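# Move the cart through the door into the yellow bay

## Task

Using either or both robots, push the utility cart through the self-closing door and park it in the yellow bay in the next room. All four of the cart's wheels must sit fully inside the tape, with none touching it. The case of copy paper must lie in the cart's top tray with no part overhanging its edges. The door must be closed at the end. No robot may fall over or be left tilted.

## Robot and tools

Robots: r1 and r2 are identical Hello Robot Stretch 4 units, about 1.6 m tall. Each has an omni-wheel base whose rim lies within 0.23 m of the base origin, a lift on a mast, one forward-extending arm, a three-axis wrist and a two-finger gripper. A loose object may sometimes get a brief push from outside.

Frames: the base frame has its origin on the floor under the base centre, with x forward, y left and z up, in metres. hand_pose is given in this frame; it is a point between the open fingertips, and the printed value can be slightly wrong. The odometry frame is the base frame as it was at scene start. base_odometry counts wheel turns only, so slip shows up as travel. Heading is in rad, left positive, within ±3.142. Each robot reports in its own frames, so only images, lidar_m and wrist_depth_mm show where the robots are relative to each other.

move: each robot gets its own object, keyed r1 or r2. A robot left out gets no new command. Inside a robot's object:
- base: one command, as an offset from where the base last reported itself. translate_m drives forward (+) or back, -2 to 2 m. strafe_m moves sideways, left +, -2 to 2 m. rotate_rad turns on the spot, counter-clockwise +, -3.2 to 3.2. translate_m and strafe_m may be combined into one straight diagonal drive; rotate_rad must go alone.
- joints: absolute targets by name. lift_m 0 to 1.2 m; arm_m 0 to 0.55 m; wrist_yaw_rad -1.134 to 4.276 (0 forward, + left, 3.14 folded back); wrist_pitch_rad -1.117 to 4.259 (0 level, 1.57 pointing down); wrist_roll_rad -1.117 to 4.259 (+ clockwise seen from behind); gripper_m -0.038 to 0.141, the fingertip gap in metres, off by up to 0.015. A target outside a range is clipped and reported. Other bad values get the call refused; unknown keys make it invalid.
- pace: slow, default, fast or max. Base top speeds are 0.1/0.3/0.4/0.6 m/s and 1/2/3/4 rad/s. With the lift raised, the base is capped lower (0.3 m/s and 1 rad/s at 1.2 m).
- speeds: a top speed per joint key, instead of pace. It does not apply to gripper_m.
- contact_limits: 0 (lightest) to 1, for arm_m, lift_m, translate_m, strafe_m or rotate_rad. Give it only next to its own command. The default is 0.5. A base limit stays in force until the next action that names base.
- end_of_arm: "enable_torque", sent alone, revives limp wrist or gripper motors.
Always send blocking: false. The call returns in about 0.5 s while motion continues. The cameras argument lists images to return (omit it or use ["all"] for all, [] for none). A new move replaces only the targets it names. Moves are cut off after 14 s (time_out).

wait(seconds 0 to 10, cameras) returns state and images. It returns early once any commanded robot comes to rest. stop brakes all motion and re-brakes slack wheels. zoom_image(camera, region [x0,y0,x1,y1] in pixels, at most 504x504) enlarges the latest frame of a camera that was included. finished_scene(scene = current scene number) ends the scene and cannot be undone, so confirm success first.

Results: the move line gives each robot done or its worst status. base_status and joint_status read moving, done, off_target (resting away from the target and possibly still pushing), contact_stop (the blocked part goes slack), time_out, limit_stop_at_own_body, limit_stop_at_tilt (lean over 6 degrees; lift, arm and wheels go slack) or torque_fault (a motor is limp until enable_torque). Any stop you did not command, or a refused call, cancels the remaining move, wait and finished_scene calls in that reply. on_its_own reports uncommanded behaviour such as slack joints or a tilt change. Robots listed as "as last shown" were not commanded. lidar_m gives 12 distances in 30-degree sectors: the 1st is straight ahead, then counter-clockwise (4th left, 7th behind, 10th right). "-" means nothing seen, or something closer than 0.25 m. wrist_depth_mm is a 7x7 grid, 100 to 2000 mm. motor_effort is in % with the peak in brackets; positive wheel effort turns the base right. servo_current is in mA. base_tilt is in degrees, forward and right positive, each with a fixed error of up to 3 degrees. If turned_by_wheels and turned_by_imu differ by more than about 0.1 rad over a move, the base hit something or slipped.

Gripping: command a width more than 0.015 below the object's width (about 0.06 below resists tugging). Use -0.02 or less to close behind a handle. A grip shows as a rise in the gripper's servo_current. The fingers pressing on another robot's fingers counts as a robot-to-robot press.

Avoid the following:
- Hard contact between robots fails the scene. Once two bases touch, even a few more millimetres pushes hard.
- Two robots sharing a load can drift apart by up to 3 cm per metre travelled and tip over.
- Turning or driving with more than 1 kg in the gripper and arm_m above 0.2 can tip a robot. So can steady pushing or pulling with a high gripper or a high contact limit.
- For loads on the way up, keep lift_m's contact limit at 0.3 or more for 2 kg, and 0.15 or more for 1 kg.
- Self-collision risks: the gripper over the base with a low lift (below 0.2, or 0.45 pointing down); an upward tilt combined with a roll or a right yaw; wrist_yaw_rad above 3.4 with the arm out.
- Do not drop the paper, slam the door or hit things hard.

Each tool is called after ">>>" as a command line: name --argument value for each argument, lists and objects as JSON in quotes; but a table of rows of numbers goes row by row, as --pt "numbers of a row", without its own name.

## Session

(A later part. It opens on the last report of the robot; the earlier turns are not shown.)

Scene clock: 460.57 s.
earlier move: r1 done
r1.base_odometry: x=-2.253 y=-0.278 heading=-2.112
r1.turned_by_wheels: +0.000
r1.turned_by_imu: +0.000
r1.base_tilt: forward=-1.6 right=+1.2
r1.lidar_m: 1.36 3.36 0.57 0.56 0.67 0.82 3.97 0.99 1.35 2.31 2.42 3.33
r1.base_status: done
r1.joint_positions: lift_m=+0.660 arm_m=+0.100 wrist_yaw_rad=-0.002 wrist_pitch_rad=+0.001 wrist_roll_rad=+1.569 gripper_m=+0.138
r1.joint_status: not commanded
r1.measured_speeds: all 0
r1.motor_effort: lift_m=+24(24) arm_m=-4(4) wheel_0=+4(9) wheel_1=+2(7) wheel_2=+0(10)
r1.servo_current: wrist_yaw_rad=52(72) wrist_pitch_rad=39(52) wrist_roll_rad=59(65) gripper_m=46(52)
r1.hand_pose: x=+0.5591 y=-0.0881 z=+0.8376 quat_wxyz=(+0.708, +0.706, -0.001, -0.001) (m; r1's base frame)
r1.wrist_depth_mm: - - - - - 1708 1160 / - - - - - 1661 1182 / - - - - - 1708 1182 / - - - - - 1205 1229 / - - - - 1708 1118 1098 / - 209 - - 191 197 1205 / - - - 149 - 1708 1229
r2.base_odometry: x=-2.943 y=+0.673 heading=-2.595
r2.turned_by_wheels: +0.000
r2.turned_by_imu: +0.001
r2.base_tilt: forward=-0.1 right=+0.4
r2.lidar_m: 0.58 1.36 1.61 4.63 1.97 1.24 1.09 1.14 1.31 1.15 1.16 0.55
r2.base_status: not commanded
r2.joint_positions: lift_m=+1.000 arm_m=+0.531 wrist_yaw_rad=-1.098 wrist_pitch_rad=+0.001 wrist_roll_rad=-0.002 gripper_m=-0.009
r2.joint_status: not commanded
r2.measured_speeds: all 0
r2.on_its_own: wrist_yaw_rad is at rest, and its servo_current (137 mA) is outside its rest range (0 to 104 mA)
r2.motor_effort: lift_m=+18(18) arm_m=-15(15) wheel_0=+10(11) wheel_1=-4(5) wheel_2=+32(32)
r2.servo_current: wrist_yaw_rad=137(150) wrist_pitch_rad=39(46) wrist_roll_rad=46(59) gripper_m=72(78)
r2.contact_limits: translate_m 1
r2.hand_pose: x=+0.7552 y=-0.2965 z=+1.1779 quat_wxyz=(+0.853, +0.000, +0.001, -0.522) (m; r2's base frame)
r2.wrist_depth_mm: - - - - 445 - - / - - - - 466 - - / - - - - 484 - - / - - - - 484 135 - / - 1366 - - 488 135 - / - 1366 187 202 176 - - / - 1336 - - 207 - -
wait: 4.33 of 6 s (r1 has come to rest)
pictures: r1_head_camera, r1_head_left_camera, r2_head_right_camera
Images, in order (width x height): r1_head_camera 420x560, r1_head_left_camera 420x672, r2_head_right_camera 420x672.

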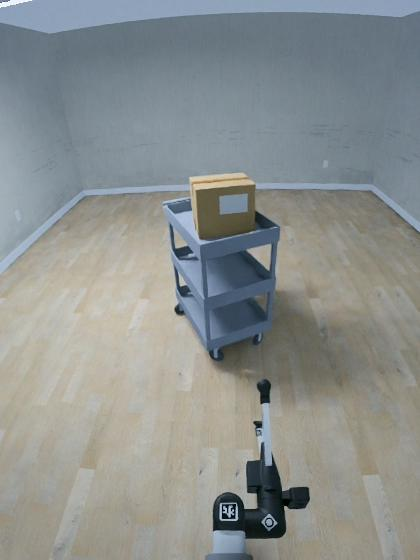

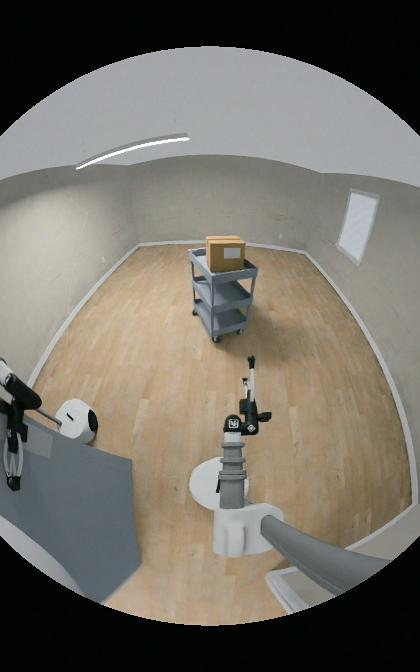

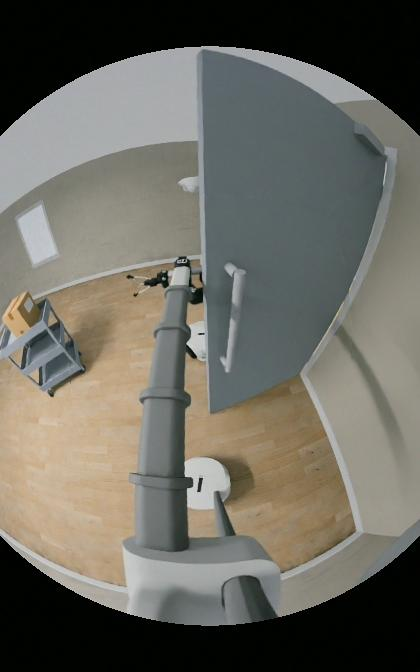

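>>> move --r1 '{"base":{"strafe_m":-0.29,"translate_m":0.3},"joints":{"wrist_yaw_rad":0.49,"arm_m":0.2}}' --blocking false --cameras '[]'

>>> wait --seconds 4 --cameras '["r1_head_camera","r1_wrist_camera"]'

Scene clock: 469.30 s.
move: r1 moving
r1.base_odometry: x=-2.284 y=-0.286 heading=-2.112
r1.turned_by_wheels: +0.000
r1.turned_by_imu: +0.000
r1.base_tilt: forward=-1.6 right=+1.3
r1.lidar_m: 1.37 3.41 1.17 0.60 0.69 0.87 3.97 1.00 1.36 2.29 2.38 3.34
r1.base_status: translate_m moving; strafe_m moving
r1.joint_positions: lift_m=+0.660 arm_m=+0.151 wrist_yaw_rad=+0.465 wrist_pitch_rad=+0.001 wrist_roll_rad=+1.569 gripper_m=+0.138
r1.joint_status: arm_m moving; wrist_yaw_rad moving
r1.measured_speeds: translate_m=+0.092 strafe_m=-0.088 rotate_rad=+0.010 lift_m=+0.000 arm_m=+0.195 wrist_yaw_rad=+0.650 wrist_pitch_rad=+0.000 wrist_roll_rad=+0.000
r1.motor_effort: lift_m=+24(24) arm_m=+5(7) wheel_0=+10(10) wheel_1=-3(6) wheel_2=-8(8)
r1.servo_current: wrist_yaw_rad=46(143) wrist_pitch_rad=39(46) wrist_roll_rad=52(59) gripper_m=39(46)
r1.hand_pose: x=+0.6186 y=+0.0512 z=+0.8376 quat_wxyz=(+0.689, +0.687, +0.163, +0.163) (m; r1's base frame)
r1.wrist_depth_mm: - - 1098 - - - 1078 / - - 1118 - 1366 1464 946 / - - - - - 1618 1205 / - - - - - 1756 1229 / - - - - - 1661 1229 / - 210 - - - 197 1229 / - - - 150 - 1708 1205
r2.base_odometry: x=-2.943 y=+0.673 heading=-2.595
r2.turned_by_wheels: +0.000
r2.turned_by_imu: +0.000
r2.base_tilt: forward=+0.0 right=+0.4
r2.lidar_m: 0.56 1.32 1.62 4.64 1.96 1.24 1.10 1.12 1.31 1.16 1.17 0.52
r2.base_status: not commanded
r2.joint_positions: lift_m=+1.000 arm_m=+0.531 wrist_yaw_rad=-1.098 wrist_pitch_rad=+0.001 wrist_roll_rad=-0.002 gripper_m=-0.009
r2.joint_status: not commanded
r2.measured_speeds: all 0
r2.motor_effort: lift_m=+18(18) arm_m=-15(15) wheel_0=+10(11) wheel_1=-5(5) wheel_2=+32(32)
r2.servo_current: wrist_yaw_rad=130(137) wrist_pitch_rad=39(46) wrist_roll_rad=52(59) gripper_m=65(72)
r2.contact_limits: translate_m 1
r2.hand_pose: x=+0.7552 y=-0.2965 z=+1.1779 quat_wxyz=(+0.853, +0.000, +0.001, -0.522) (m; r2's base frame)
r2.wrist_depth_mm: - - - - 442 - - / - - - - 466 - - / - - - - 484 - - / - - - - 492 135 - / - 1397 - - 492 135 - / - 1366 187 202 176 - - / - 1308 - - 207 - -
pictures: none
No camera images: "cameras" was empty.

Scene clock: 471.63 s.
earlier move: r1 done
r1.base_odometry: x=-2.656 y=-0.385 heading=-2.112
r1.turned_by_wheels: +0.000
r1.turned_by_imu: -0.001
r1.base_tilt: forward=-1.6 right=+1.3
r1.lidar_m: 1.17 1.14 2.78 0.87 0.93 1.23 1.21 1.27 1.80 2.02 2.09 2.94
r1.base_status: done
r1.joint_positions: lift_m=+0.660 arm_m=+0.200 wrist_yaw_rad=+0.488 wrist_pitch_rad=+0.001 wrist_roll_rad=+1.569 gripper_m=+0.138
r1.joint_status: all done
r1.measured_speeds: all 0
r1.motor_effort: lift_m=+24(24) arm_m=+4(7) wheel_0=+1(12) wheel_1=-1(6) wheel_2=+0(9)
r1.servo_current: wrist_yaw_rad=33(143) wrist_pitch_rad=46(46) wrist_roll_rad=46(65) gripper_m=46(52)
r1.hand_pose: x=+0.6666 y=+0.0579 z=+0.8376 quat_wxyz=(+0.687, +0.686, +0.171, +0.171) (m; r1's base frame)
r1.wrist_depth_mm: - - - - - 1576 1182 / - - - - - - - / - - 878 - - - - / - - 917 - - - - / - - - - - 798 1138 / - 209 - - - 196 1229 / - - - 149 - 1756 1205
r2.base_odometry: x=-2.943 y=+0.673 heading=-2.595
r2.turned_by_wheels: +0.000
r2.turned_by_imu: +0.000
r2.base_tilt: forward=-0.1 right=+0.4
r2.lidar_m: 0.57 1.48 1.63 4.64 1.96 1.26 1.12 1.13 1.30 1.16 1.20 0.55
r2.base_status: not commanded
r2.joint_positions: lift_m=+1.000 arm_m=+0.531 wrist_yaw_rad=-1.098 wrist_pitch_rad=+0.001 wrist_roll_rad=-0.002 gripper_m=-0.009
r2.joint_status: not commanded
r2.measured_speeds: all 0
r2.on_its_own: wrist_yaw_rad is at rest, and its servo_current (130 mA) is outside its rest range (0 to 104 mA)
r2.motor_effort: lift_m=+18(18) arm_m=-15(15) wheel_0=+10(11) wheel_1=-4(5) wheel_2=+32(32)
r2.servo_current: wrist_yaw_rad=130(143) wrist_pitch_rad=39(46) wrist_roll_rad=59(59) gripper_m=72(78)
r2.contact_limits: translate_m 1
r2.hand_pose: x=+0.7552 y=-0.2965 z=+1.1779 quat_wxyz=(+0.853, +0.000, +0.001, -0.522) (m; r2's base frame)
r2.wrist_depth_mm: - - - - 445 - - / - - - - 462 - - / - - - - 488 - - / - - - - 492 135 - / - 1397 - - 492 135 - / - 1397 187 202 176 - - / - 1336 - - 207 - -
wait: 2.33 of 4 s (r1 has come to rest)
pictures: r1_head_camera, r1_wrist_camera
Images, in order (width x height): r1_head_camera 420x560, r1_wrist_camera 616x392.

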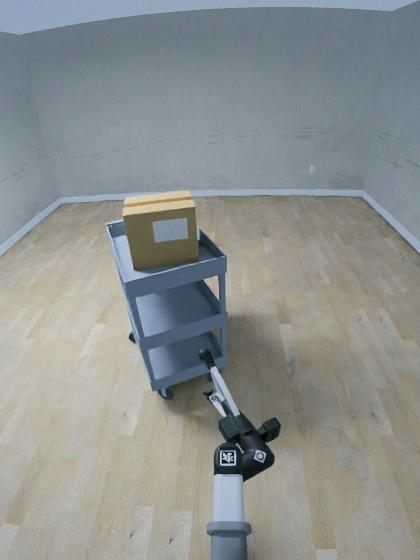

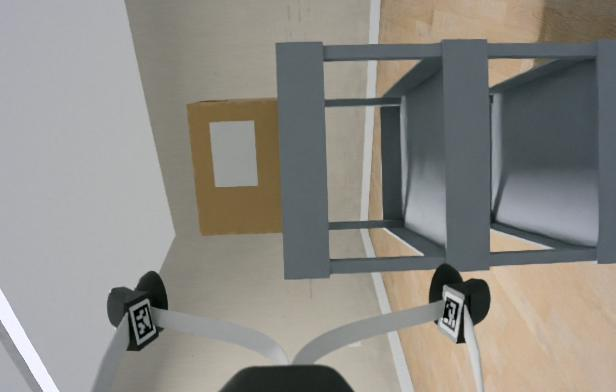

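>>> move --r1 '{"base":{"strafe_m":0.1,"translate_m":0.28},"joints":{"arm_m":0.25}}' --blocking false --cameras '[]'

>>> wait --seconds 4 --cameras '["r1_wrist_camera"]'

Scene clock: 482.20 s.
move: r1 moving
r1.base_odometry: x=-2.662 y=-0.418 heading=-2.112
r1.turned_by_wheels: +0.000
r1.turned_by_imu: +0.000
r1.base_tilt: forward=-1.6 right=+1.3
r1.lidar_m: 1.13 1.11 2.77 0.85 0.91 1.24 1.25 1.29 1.83 2.02 2.12 2.95
r1.base_status: translate_m moving; strafe_m moving
r1.joint_positions: lift_m=+0.660 arm_m=+0.242 wrist_yaw_rad=+0.488 wrist_pitch_rad=+0.001 wrist_roll_rad=+1.569 gripper_m=+0.138
r1.joint_status: arm_m moving
r1.measured_speeds: translate_m=+0.122 strafe_m=+0.044 rotate_rad=+0.002 lift_m=+0.000 arm_m=+0.088 wrist_yaw_rad=+0.000 wrist_pitch_rad=+0.000 wrist_roll_rad=+0.000
r1.motor_effort: lift_m=+24(24) arm_m=+2(7) wheel_0=+6(6) wheel_1=+4(9) wheel_2=-7(9)
r1.servo_current: wrist_yaw_rad=46(72) wrist_pitch_rad=46(46) wrist_roll_rad=33(72) gripper_m=46(46)
r1.hand_pose: x=+0.7082 y=+0.0579 z=+0.8376 quat_wxyz=(+0.687, +0.686, +0.171, +0.171) (m; r1's base frame)
r1.wrist_depth_mm: - - - - - 1708 1205 / - - - - - 691 - / - - 809 809 - - - / - - 842 831 - - - / - - 878 - - - - / - 210 - - 211 197 1205 / - - - 149 - 1756 1255
r2.base_odometry: x=-2.943 y=+0.673 heading=-2.595
r2.turned_by_wheels: +0.000
r2.turned_by_imu: +0.000
r2.base_tilt: forward=+0.0 right=+0.3
r2.lidar_m: 0.57 1.41 1.64 4.65 1.99 1.24 1.11 1.13 1.30 1.17 1.18 0.55
r2.base_status: not commanded
r2.joint_positions: lift_m=+1.000 arm_m=+0.531 wrist_yaw_rad=-1.098 wrist_pitch_rad=+0.001 wrist_roll_rad=-0.002 gripper_m=-0.009
r2.joint_status: not commanded
r2.measured_speeds: all 0
r2.motor_effort: lift_m=+18(18) arm_m=-14(15) wheel_0=+10(10) wheel_1=-4(5) wheel_2=+32(32)
r2.servo_current: wrist_yaw_rad=130(143) wrist_pitch_rad=39(39) wrist_roll_rad=52(52) gripper_m=72(72)
r2.contact_limits: translate_m 1
r2.hand_pose: x=+0.7552 y=-0.2965 z=+1.1779 quat_wxyz=(+0.853, +0.000, +0.001, -0.522) (m; r2's base frame)
r2.wrist_depth_mm: - - - - 445 - - / - - - - 466 - - / - - - - 488 - - / - - - - 492 135 - / - 1397 - - 496 135 - / - 1366 187 202 177 - - / - 1336 - - 207 - -
pictures: none
No camera images: "cameras" was empty.

Scene clock: 484.10 s.
earlier move: r1 done
r1.base_odometry: x=-2.714 y=-0.677 heading=-2.112
r1.turned_by_wheels: +0.000
r1.turned_by_imu: +0.000
r1.base_tilt: forward=-1.6 right=+1.2
r1.lidar_m: 0.86 0.85 2.65 1.25 0.84 1.18 1.49 1.55 2.17 2.12 2.22 3.05
r1.base_status: done
r1.joint_positions: lift_m=+0.660 arm_m=+0.250 wrist_yaw_rad=+0.488 wrist_pitch_rad=+0.001 wrist_roll_rad=+1.569 gripper_m=+0.138
r1.joint_status: all done
r1.measured_speeds: all 0
r1.motor_effort: lift_m=+24(24) arm_m=+4(7) wheel_0=+3(7) wheel_1=+1(9) wheel_2=+0(10)
r1.servo_current: wrist_yaw_rad=59(72) wrist_pitch_rad=39(52) wrist_roll_rad=33(72) gripper_m=46(52)
r1.hand_pose: x=+0.7166 y=+0.0579 z=+0.8376 quat_wxyz=(+0.687, +0.686, +0.171, +0.171) (m; r1's base frame)
r1.wrist_depth_mm: - - - 402 - 585 - / - - - 404 - - - / - 539 535 407 - - - / - 569 564 410 - - - / - - 591 418 - - - / - 210 597 418 - 195 - / - - - 142 - 1756 -
r2.base_odometry: x=-2.943 y=+0.673 heading=-2.595
r2.turned_by_wheels: +0.000
r2.turned_by_imu: +0.000
r2.base_tilt: forward=+0.0 right=+0.4
r2.lidar_m: 0.58 1.32 1.63 4.64 1.94 1.26 1.11 1.11 1.27 1.14 1.17 0.55
r2.base_status: not commanded
r2.joint_positions: lift_m=+1.000 arm_m=+0.531 wrist_yaw_rad=-1.098 wrist_pitch_rad=+0.001 wrist_roll_rad=-0.002 gripper_m=-0.009
r2.joint_status: not commanded
r2.measured_speeds: all 0
r2.on_its_own: wrist_yaw_rad is at rest, and its servo_current (143 mA) is outside its rest range (0 to 104 mA)
r2.motor_effort: lift_m=+18(18) arm_m=-14(15) wheel_0=+10(11) wheel_1=-5(5) wheel_2=+32(32)
r2.servo_current: wrist_yaw_rad=143(150) wrist_pitch_rad=46(46) wrist_roll_rad=52(65) gripper_m=65(78)
r2.contact_limits: translate_m 1
r2.hand_pose: x=+0.7552 y=-0.2965 z=+1.1779 quat_wxyz=(+0.853, +0.000, +0.001, -0.522) (m; r2's base frame)
r2.wrist_depth_mm: - - - - 442 - - / - - - - 462 - - / - - - - 488 - - / - - - - 492 135 - / - 1397 - - 496 135 - / - 1366 187 202 177 - - / - 1336 - - 208 - -
wait: 1.90 of 4 s (r1 has come to rest)
pictures: r1_wrist_camera
Images, in order (width x height): r1_wrist_camera 616x392.

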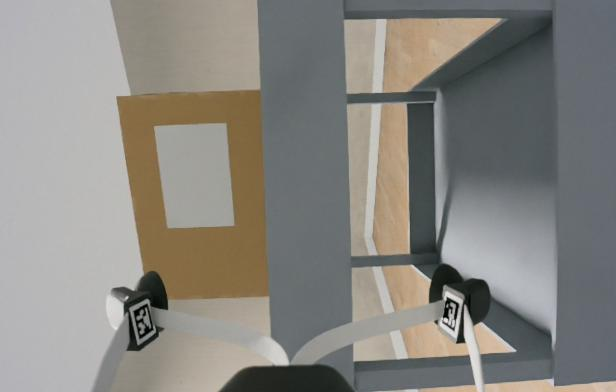

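>>> move --r1 '{"base":{"strafe_m":0.055,"translate_m":0.185},"pace":"slow"}' --blocking false --cameras '[]'

>>> wait --seconds 4 --cameras '["r1_wrist_camera","r1_head_camera"]'

Scene clock: 488.80 s.
move: r1 moving
r1.base_odometry: x=-2.717 y=-0.689 heading=-2.111
r1.turned_by_wheels: +0.000
r1.turned_by_imu: +0.000
r1.base_tilt: forward=-1.6 right=+1.2
r1.lidar_m: 0.84 0.83 2.69 1.27 0.84 1.16 1.51 1.58 2.19 2.13 2.24 3.08
r1.base_status: translate_m moving; strafe_m moving
r1.joint_positions: lift_m=+0.660 arm_m=+0.250 wrist_yaw_rad=+0.488 wrist_pitch_rad=+0.001 wrist_roll_rad=+1.569 gripper_m=+0.138
r1.joint_status: not commanded
r1.measured_speeds: translate_m=+0.048 strafe_m=+0.014 rotate_rad=-0.001 lift_m=+0.000 arm_m=+0.000 wrist_yaw_rad=+0.000 wrist_pitch_rad=+0.000 wrist_roll_rad=+0.000
r1.motor_effort: lift_m=+24(24) arm_m=+4(4) wheel_0=+6(6) wheel_1=+7(7) wheel_2=-5(6)
r1.servo_current: wrist_yaw_rad=52(65) wrist_pitch_rad=46(46) wrist_roll_rad=46(65) gripper_m=39(46)
r1.hand_pose: x=+0.7166 y=+0.0579 z=+0.8376 quat_wxyz=(+0.687, +0.686, +0.171, +0.171) (m; r1's base frame)
r1.wrist_depth_mm: - - - 389 - 1756 - / - - - 394 - - - / - 525 525 394 - - - / - 554 549 399 - - - / - - 580 404 - - - / - 209 591 407 - 195 - / - - - 143 - 1756 -
r2.base_odometry: x=-2.943 y=+0.673 heading=-2.595
r2.turned_by_wheels: +0.000
r2.turned_by_imu: +0.000
r2.base_tilt: forward=+0.0 right=+0.4
r2.lidar_m: 0.56 1.34 1.62 4.66 1.98 1.24 1.12 1.14 1.30 1.15 1.17 0.55
r2.base_status: not commanded
r2.joint_positions: lift_m=+1.000 arm_m=+0.531 wrist_yaw_rad=-1.098 wrist_pitch_rad=+0.001 wrist_roll_rad=-0.002 gripper_m=-0.009
r2.joint_status: not commanded
r2.measured_speeds: all 0
r2.motor_effort: lift_m=+18(18) arm_m=-15(15) wheel_0=+10(11) wheel_1=-4(5) wheel_2=+32(32)
r2.servo_current: wrist_yaw_rad=124(143) wrist_pitch_rad=39(46) wrist_roll_rad=52(52) gripper_m=72(72)
r2.contact_limits: translate_m 1
r2.hand_pose: x=+0.7552 y=-0.2965 z=+1.1779 quat_wxyz=(+0.853, +0.000, +0.001, -0.522) (m; r2's base frame)
r2.wrist_depth_mm: - - - - 442 - - / - - - - 466 - - / - - - - 484 - - / - - - - 492 135 - / - 1397 - - 496 135 - / - 1336 186 202 177 - - / - 1366 - - 207 - -
pictures: none
No camera images: "cameras" was empty.

Scene clock: 491.47 s.
earlier move: r1 done
r1.base_odometry: x=-2.762 y=-0.864 heading=-2.111
r1.turned_by_wheels: +0.000
r1.turned_by_imu: +0.000
r1.base_tilt: forward=-1.6 right=+1.3
r1.lidar_m: 0.67 0.66 2.62 1.30 0.91 1.10 1.68 1.75 2.27 2.19 2.29 3.18
r1.base_status: done
r1.joint_positions: lift_m=+0.660 arm_m=+0.250 wrist_yaw_rad=+0.488 wrist_pitch_rad=+0.001 wrist_roll_rad=+1.569 gripper_m=+0.138
r1.joint_status: not commanded
r1.measured_speeds: all 0
r1.motor_effort: lift_m=+24(24) arm_m=+4(4) wheel_0=+4(7) wheel_1=+4(8) wheel_2=-2(6)
r1.servo_current: wrist_yaw_rad=59(72) wrist_pitch_rad=33(52) wrist_roll_rad=46(72) gripper_m=46(46)
r1.hand_pose: x=+0.7166 y=+0.0579 z=+0.8376 quat_wxyz=(+0.687, +0.686, +0.171, +0.171) (m; r1's base frame)
r1.wrist_depth_mm: - - - 217 220 1756 - / - 342 338 219 220 - - / 349 349 343 221 223 820 - / 364 362 362 224 224 831 - / - 375 379 224 225 820 - / - 210 226 227 209 195 - / - 410 413 150 230 1863 -
r2.base_odometry: x=-2.943 y=+0.673 heading=-2.595
r2.turned_by_wheels: +0.000
r2.turned_by_imu: +0.000
r2.base_tilt: forward=+0.0 right=+0.4
r2.lidar_m: 0.56 1.30 1.63 4.62 1.94 1.24 1.10 1.14 1.30 1.16 1.17 0.54
r2.base_status: not commanded
r2.joint_positions: lift_m=+1.000 arm_m=+0.531 wrist_yaw_rad=-1.098 wrist_pitch_rad=+0.001 wrist_roll_rad=-0.002 gripper_m=-0.009
r2.joint_status: not commanded
r2.measured_speeds: all 0
r2.on_its_own: wrist_yaw_rad is at rest, and its servo_current (124 mA) is outside its rest range (0 to 104 mA)
r2.motor_effort: lift_m=+18(18) arm_m=-15(15) wheel_0=+10(11) wheel_1=-5(5) wheel_2=+32(32)
r2.servo_current: wrist_yaw_rad=124(150) wrist_pitch_rad=33(52) wrist_roll_rad=39(59) gripper_m=72(85)
r2.contact_limits: translate_m 1
r2.hand_pose: x=+0.7552 y=-0.2965 z=+1.1779 quat_wxyz=(+0.853, +0.000, +0.001, -0.522) (m; r2's base frame)
r2.wrist_depth_mm: - - - - 442 - - / - - - - 462 - - / - - - - 484 - - / - - - - 496 135 - / - 1397 - - 492 135 - / - 1397 187 202 177 - - / - 1336 - - 207 - -
wait: 2.67 of 4 s (r1 has come to rest)
pictures: r1_head_camera, r1_wrist_camera
Images, in order (width x height): r1_head_camera 420x560, r1_wrist_camera 616x392.

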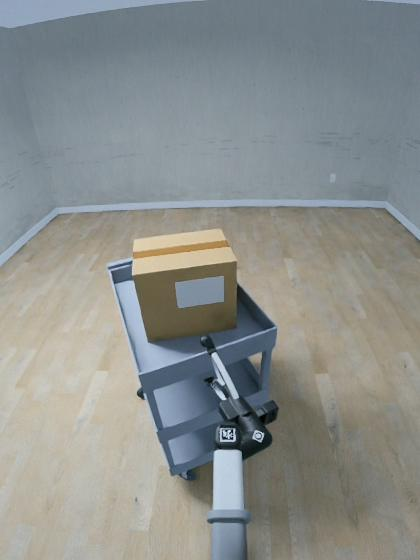

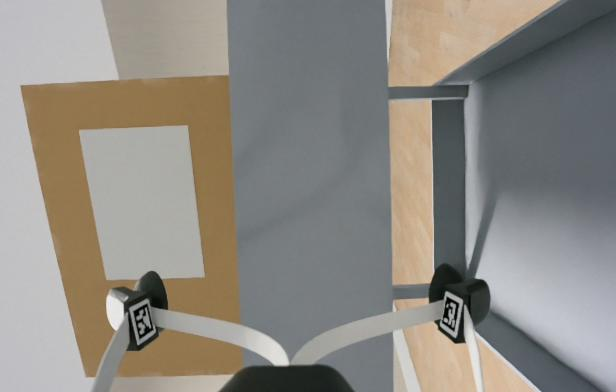

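>>> move --r1 '{"joints":{"gripper_m":0.015}}' --blocking false --cameras '[]'

>>> wait --seconds 2.5 --cameras '["r1_wrist_camera","r1_head_left_camera"]'

Scene clock: 495.13 s.
move: r1 moving
r1.base_odometry: x=-2.762 y=-0.864 heading=-2.111
r1.turned_by_wheels: +0.000
r1.turned_by_imu: +0.000
r1.base_tilt: forward=-1.6 right=+1.3
r1.lidar_m: 0.67 0.65 2.60 1.33 0.92 1.08 1.67 1.75 2.26 2.19 2.28 3.20
r1.base_status: not commanded
r1.joint_positions: lift_m=+0.660 arm_m=+0.250 wrist_yaw_rad=+0.488 wrist_pitch_rad=+0.001 wrist_roll_rad=+1.569 gripper_m=+0.126
r1.joint_status: gripper_m moving
r1.measured_speeds: all 0
r1.motor_effort: lift_m=+24(24) arm_m=+4(4) wheel_0=+3(4) wheel_1=+4(4) wheel_2=-2(3)
r1.servo_current: wrist_yaw_rad=46(59) wrist_pitch_rad=39(46) wrist_roll_rad=46(52) gripper_m=85(85)
r1.hand_pose: x=+0.7166 y=+0.0579 z=+0.8376 quat_wxyz=(+0.687, +0.686, +0.171, +0.171) (m; r1's base frame)
r1.wrist_depth_mm: - - - 216 219 1756 - / - 340 338 219 220 - - / 349 347 345 221 222 831 - / 364 359 362 223 224 831 - / - 377 377 224 226 809 - / - 211 226 227 211 189 - / - 410 415 148 230 1756 -
r2.base_odometry: x=-2.943 y=+0.673 heading=-2.595
r2.turned_by_wheels: +0.000
r2.turned_by_imu: +0.000
r2.base_tilt: forward=-0.1 right=+0.4
r2.lidar_m: 0.57 1.31 1.62 4.65 1.94 1.27 1.09 1.12 1.29 1.15 1.16 0.56
r2.base_status: not commanded
r2.joint_positions: lift_m=+1.000 arm_m=+0.531 wrist_yaw_rad=-1.098 wrist_pitch_rad=+0.001 wrist_roll_rad=-0.002 gripper_m=-0.009
r2.joint_status: not commanded
r2.measured_speeds: all 0
r2.motor_effort: lift_m=+18(18) arm_m=-15(15) wheel_0=+10(10) wheel_1=-4(5) wheel_2=+32(32)
r2.servo_current: wrist_yaw_rad=137(143) wrist_pitch_rad=46(46) wrist_roll_rad=59(59) gripper_m=65(78)
r2.contact_limits: translate_m 1
r2.hand_pose: x=+0.7552 y=-0.2965 z=+1.1779 quat_wxyz=(+0.853, +0.000, +0.001, -0.522) (m; r2's base frame)
r2.wrist_depth_mm: - - - - 442 - - / - - - - 466 - - / - - - - 488 - - / - - - - 492 135 - / - 1430 - - 492 135 - / - 1397 187 202 177 - - / - 1308 - - 206 - -
pictures: none
No camera images: "cameras" was empty.

Scene clock: 496.80 s.
earlier move: r1 done
r1.base_odometry: x=-2.762 y=-0.864 heading=-2.111
r1.turned_by_wheels: +0.000
r1.turned_by_imu: +0.000
r1.base_tilt: forward=-1.6 right=+1.3
r1.lidar_m: 0.67 0.66 2.61 1.33 0.89 1.09 1.66 1.74 2.27 2.17 2.28 3.20
r1.base_status: not commanded
r1.joint_positions: lift_m=+0.660 arm_m=+0.250 wrist_yaw_rad=+0.488 wrist_pitch_rad=+0.007 wrist_roll_rad=+1.569 gripper_m=+0.016
r1.joint_status: all done
r1.measured_speeds: all 0
r1.motor_effort: lift_m=+24(24) arm_m=+4(4) wheel_0=+3(4) wheel_1=+4(5) wheel_2=-2(3)
r1.servo_current: wrist_yaw_rad=39(72) wrist_pitch_rad=52(52) wrist_roll_rad=46(59) gripper_m=104(254)
r1.hand_pose: x=+0.7166 y=+0.0579 z=+0.8357 quat_wxyz=(+0.687, +0.685, +0.173, +0.168) (m; r1's base frame)
r1.wrist_depth_mm: - - 218 219 - 1756 - / 336 338 338 220 222 - - / 343 347 345 222 820 831 - / 364 362 359 224 831 831 - / 379 377 370 226 227 842 - / - 389 206 228 185 - - / - 153 410 229 230 1756 -
r2.base_odometry: x=-2.943 y=+0.673 heading=-2.595
r2.turned_by_wheels: +0.000
r2.turned_by_imu: +0.000
r2.base_tilt: forward=+0.0 right=+0.3
r2.lidar_m: 0.58 1.31 1.62 4.62 1.98 1.24 1.12 1.12 1.28 1.16 1.17 0.53
r2.base_status: not commanded
r2.joint_positions: lift_m=+1.000 arm_m=+0.531 wrist_yaw_rad=-1.098 wrist_pitch_rad=+0.001 wrist_roll_rad=-0.002 gripper_m=-0.009
r2.joint_status: not commanded
r2.measured_speeds: all 0
r2.on_its_own: wrist_yaw_rad is at rest, and its servo_current (137 mA) is outside its rest range (0 to 104 mA)
r2.motor_effort: lift_m=+18(18) arm_m=-15(15) wheel_0=+10(11) wheel_1=-4(5) wheel_2=+32(33)
r2.servo_current: wrist_yaw_rad=137(143) wrist_pitch_rad=33(52) wrist_roll_rad=46(59) gripper_m=72(78)
r2.contact_limits: translate_m 1
r2.hand_pose: x=+0.7552 y=-0.2965 z=+1.1779 quat_wxyz=(+0.853, +0.000, +0.001, -0.522) (m; r2's base frame)
r2.wrist_depth_mm: - - - - 445 - - / - - - - 462 - - / - - - - 488 - - / - - - - 492 135 - / - 1397 - - 492 135 - / - 1366 187 202 177 - - / - 1366 - - 206 - -
wait: 1.67 of 2.5 s (r1 has come to rest)
pictures: r1_head_left_camera, r1_wrist_camera
Images, in order (width x height): r1_head_left_camera 420x672, r1_wrist_camera 616x392.

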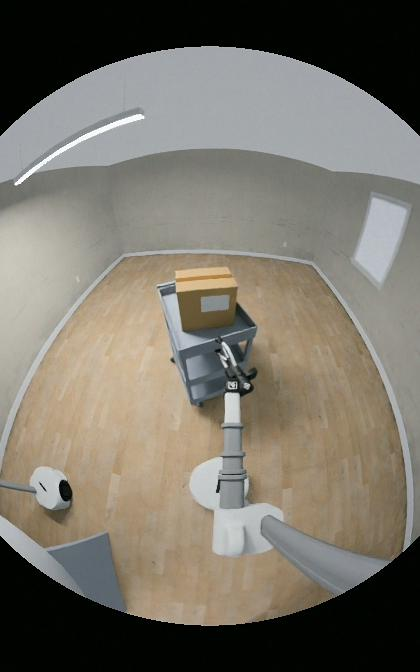

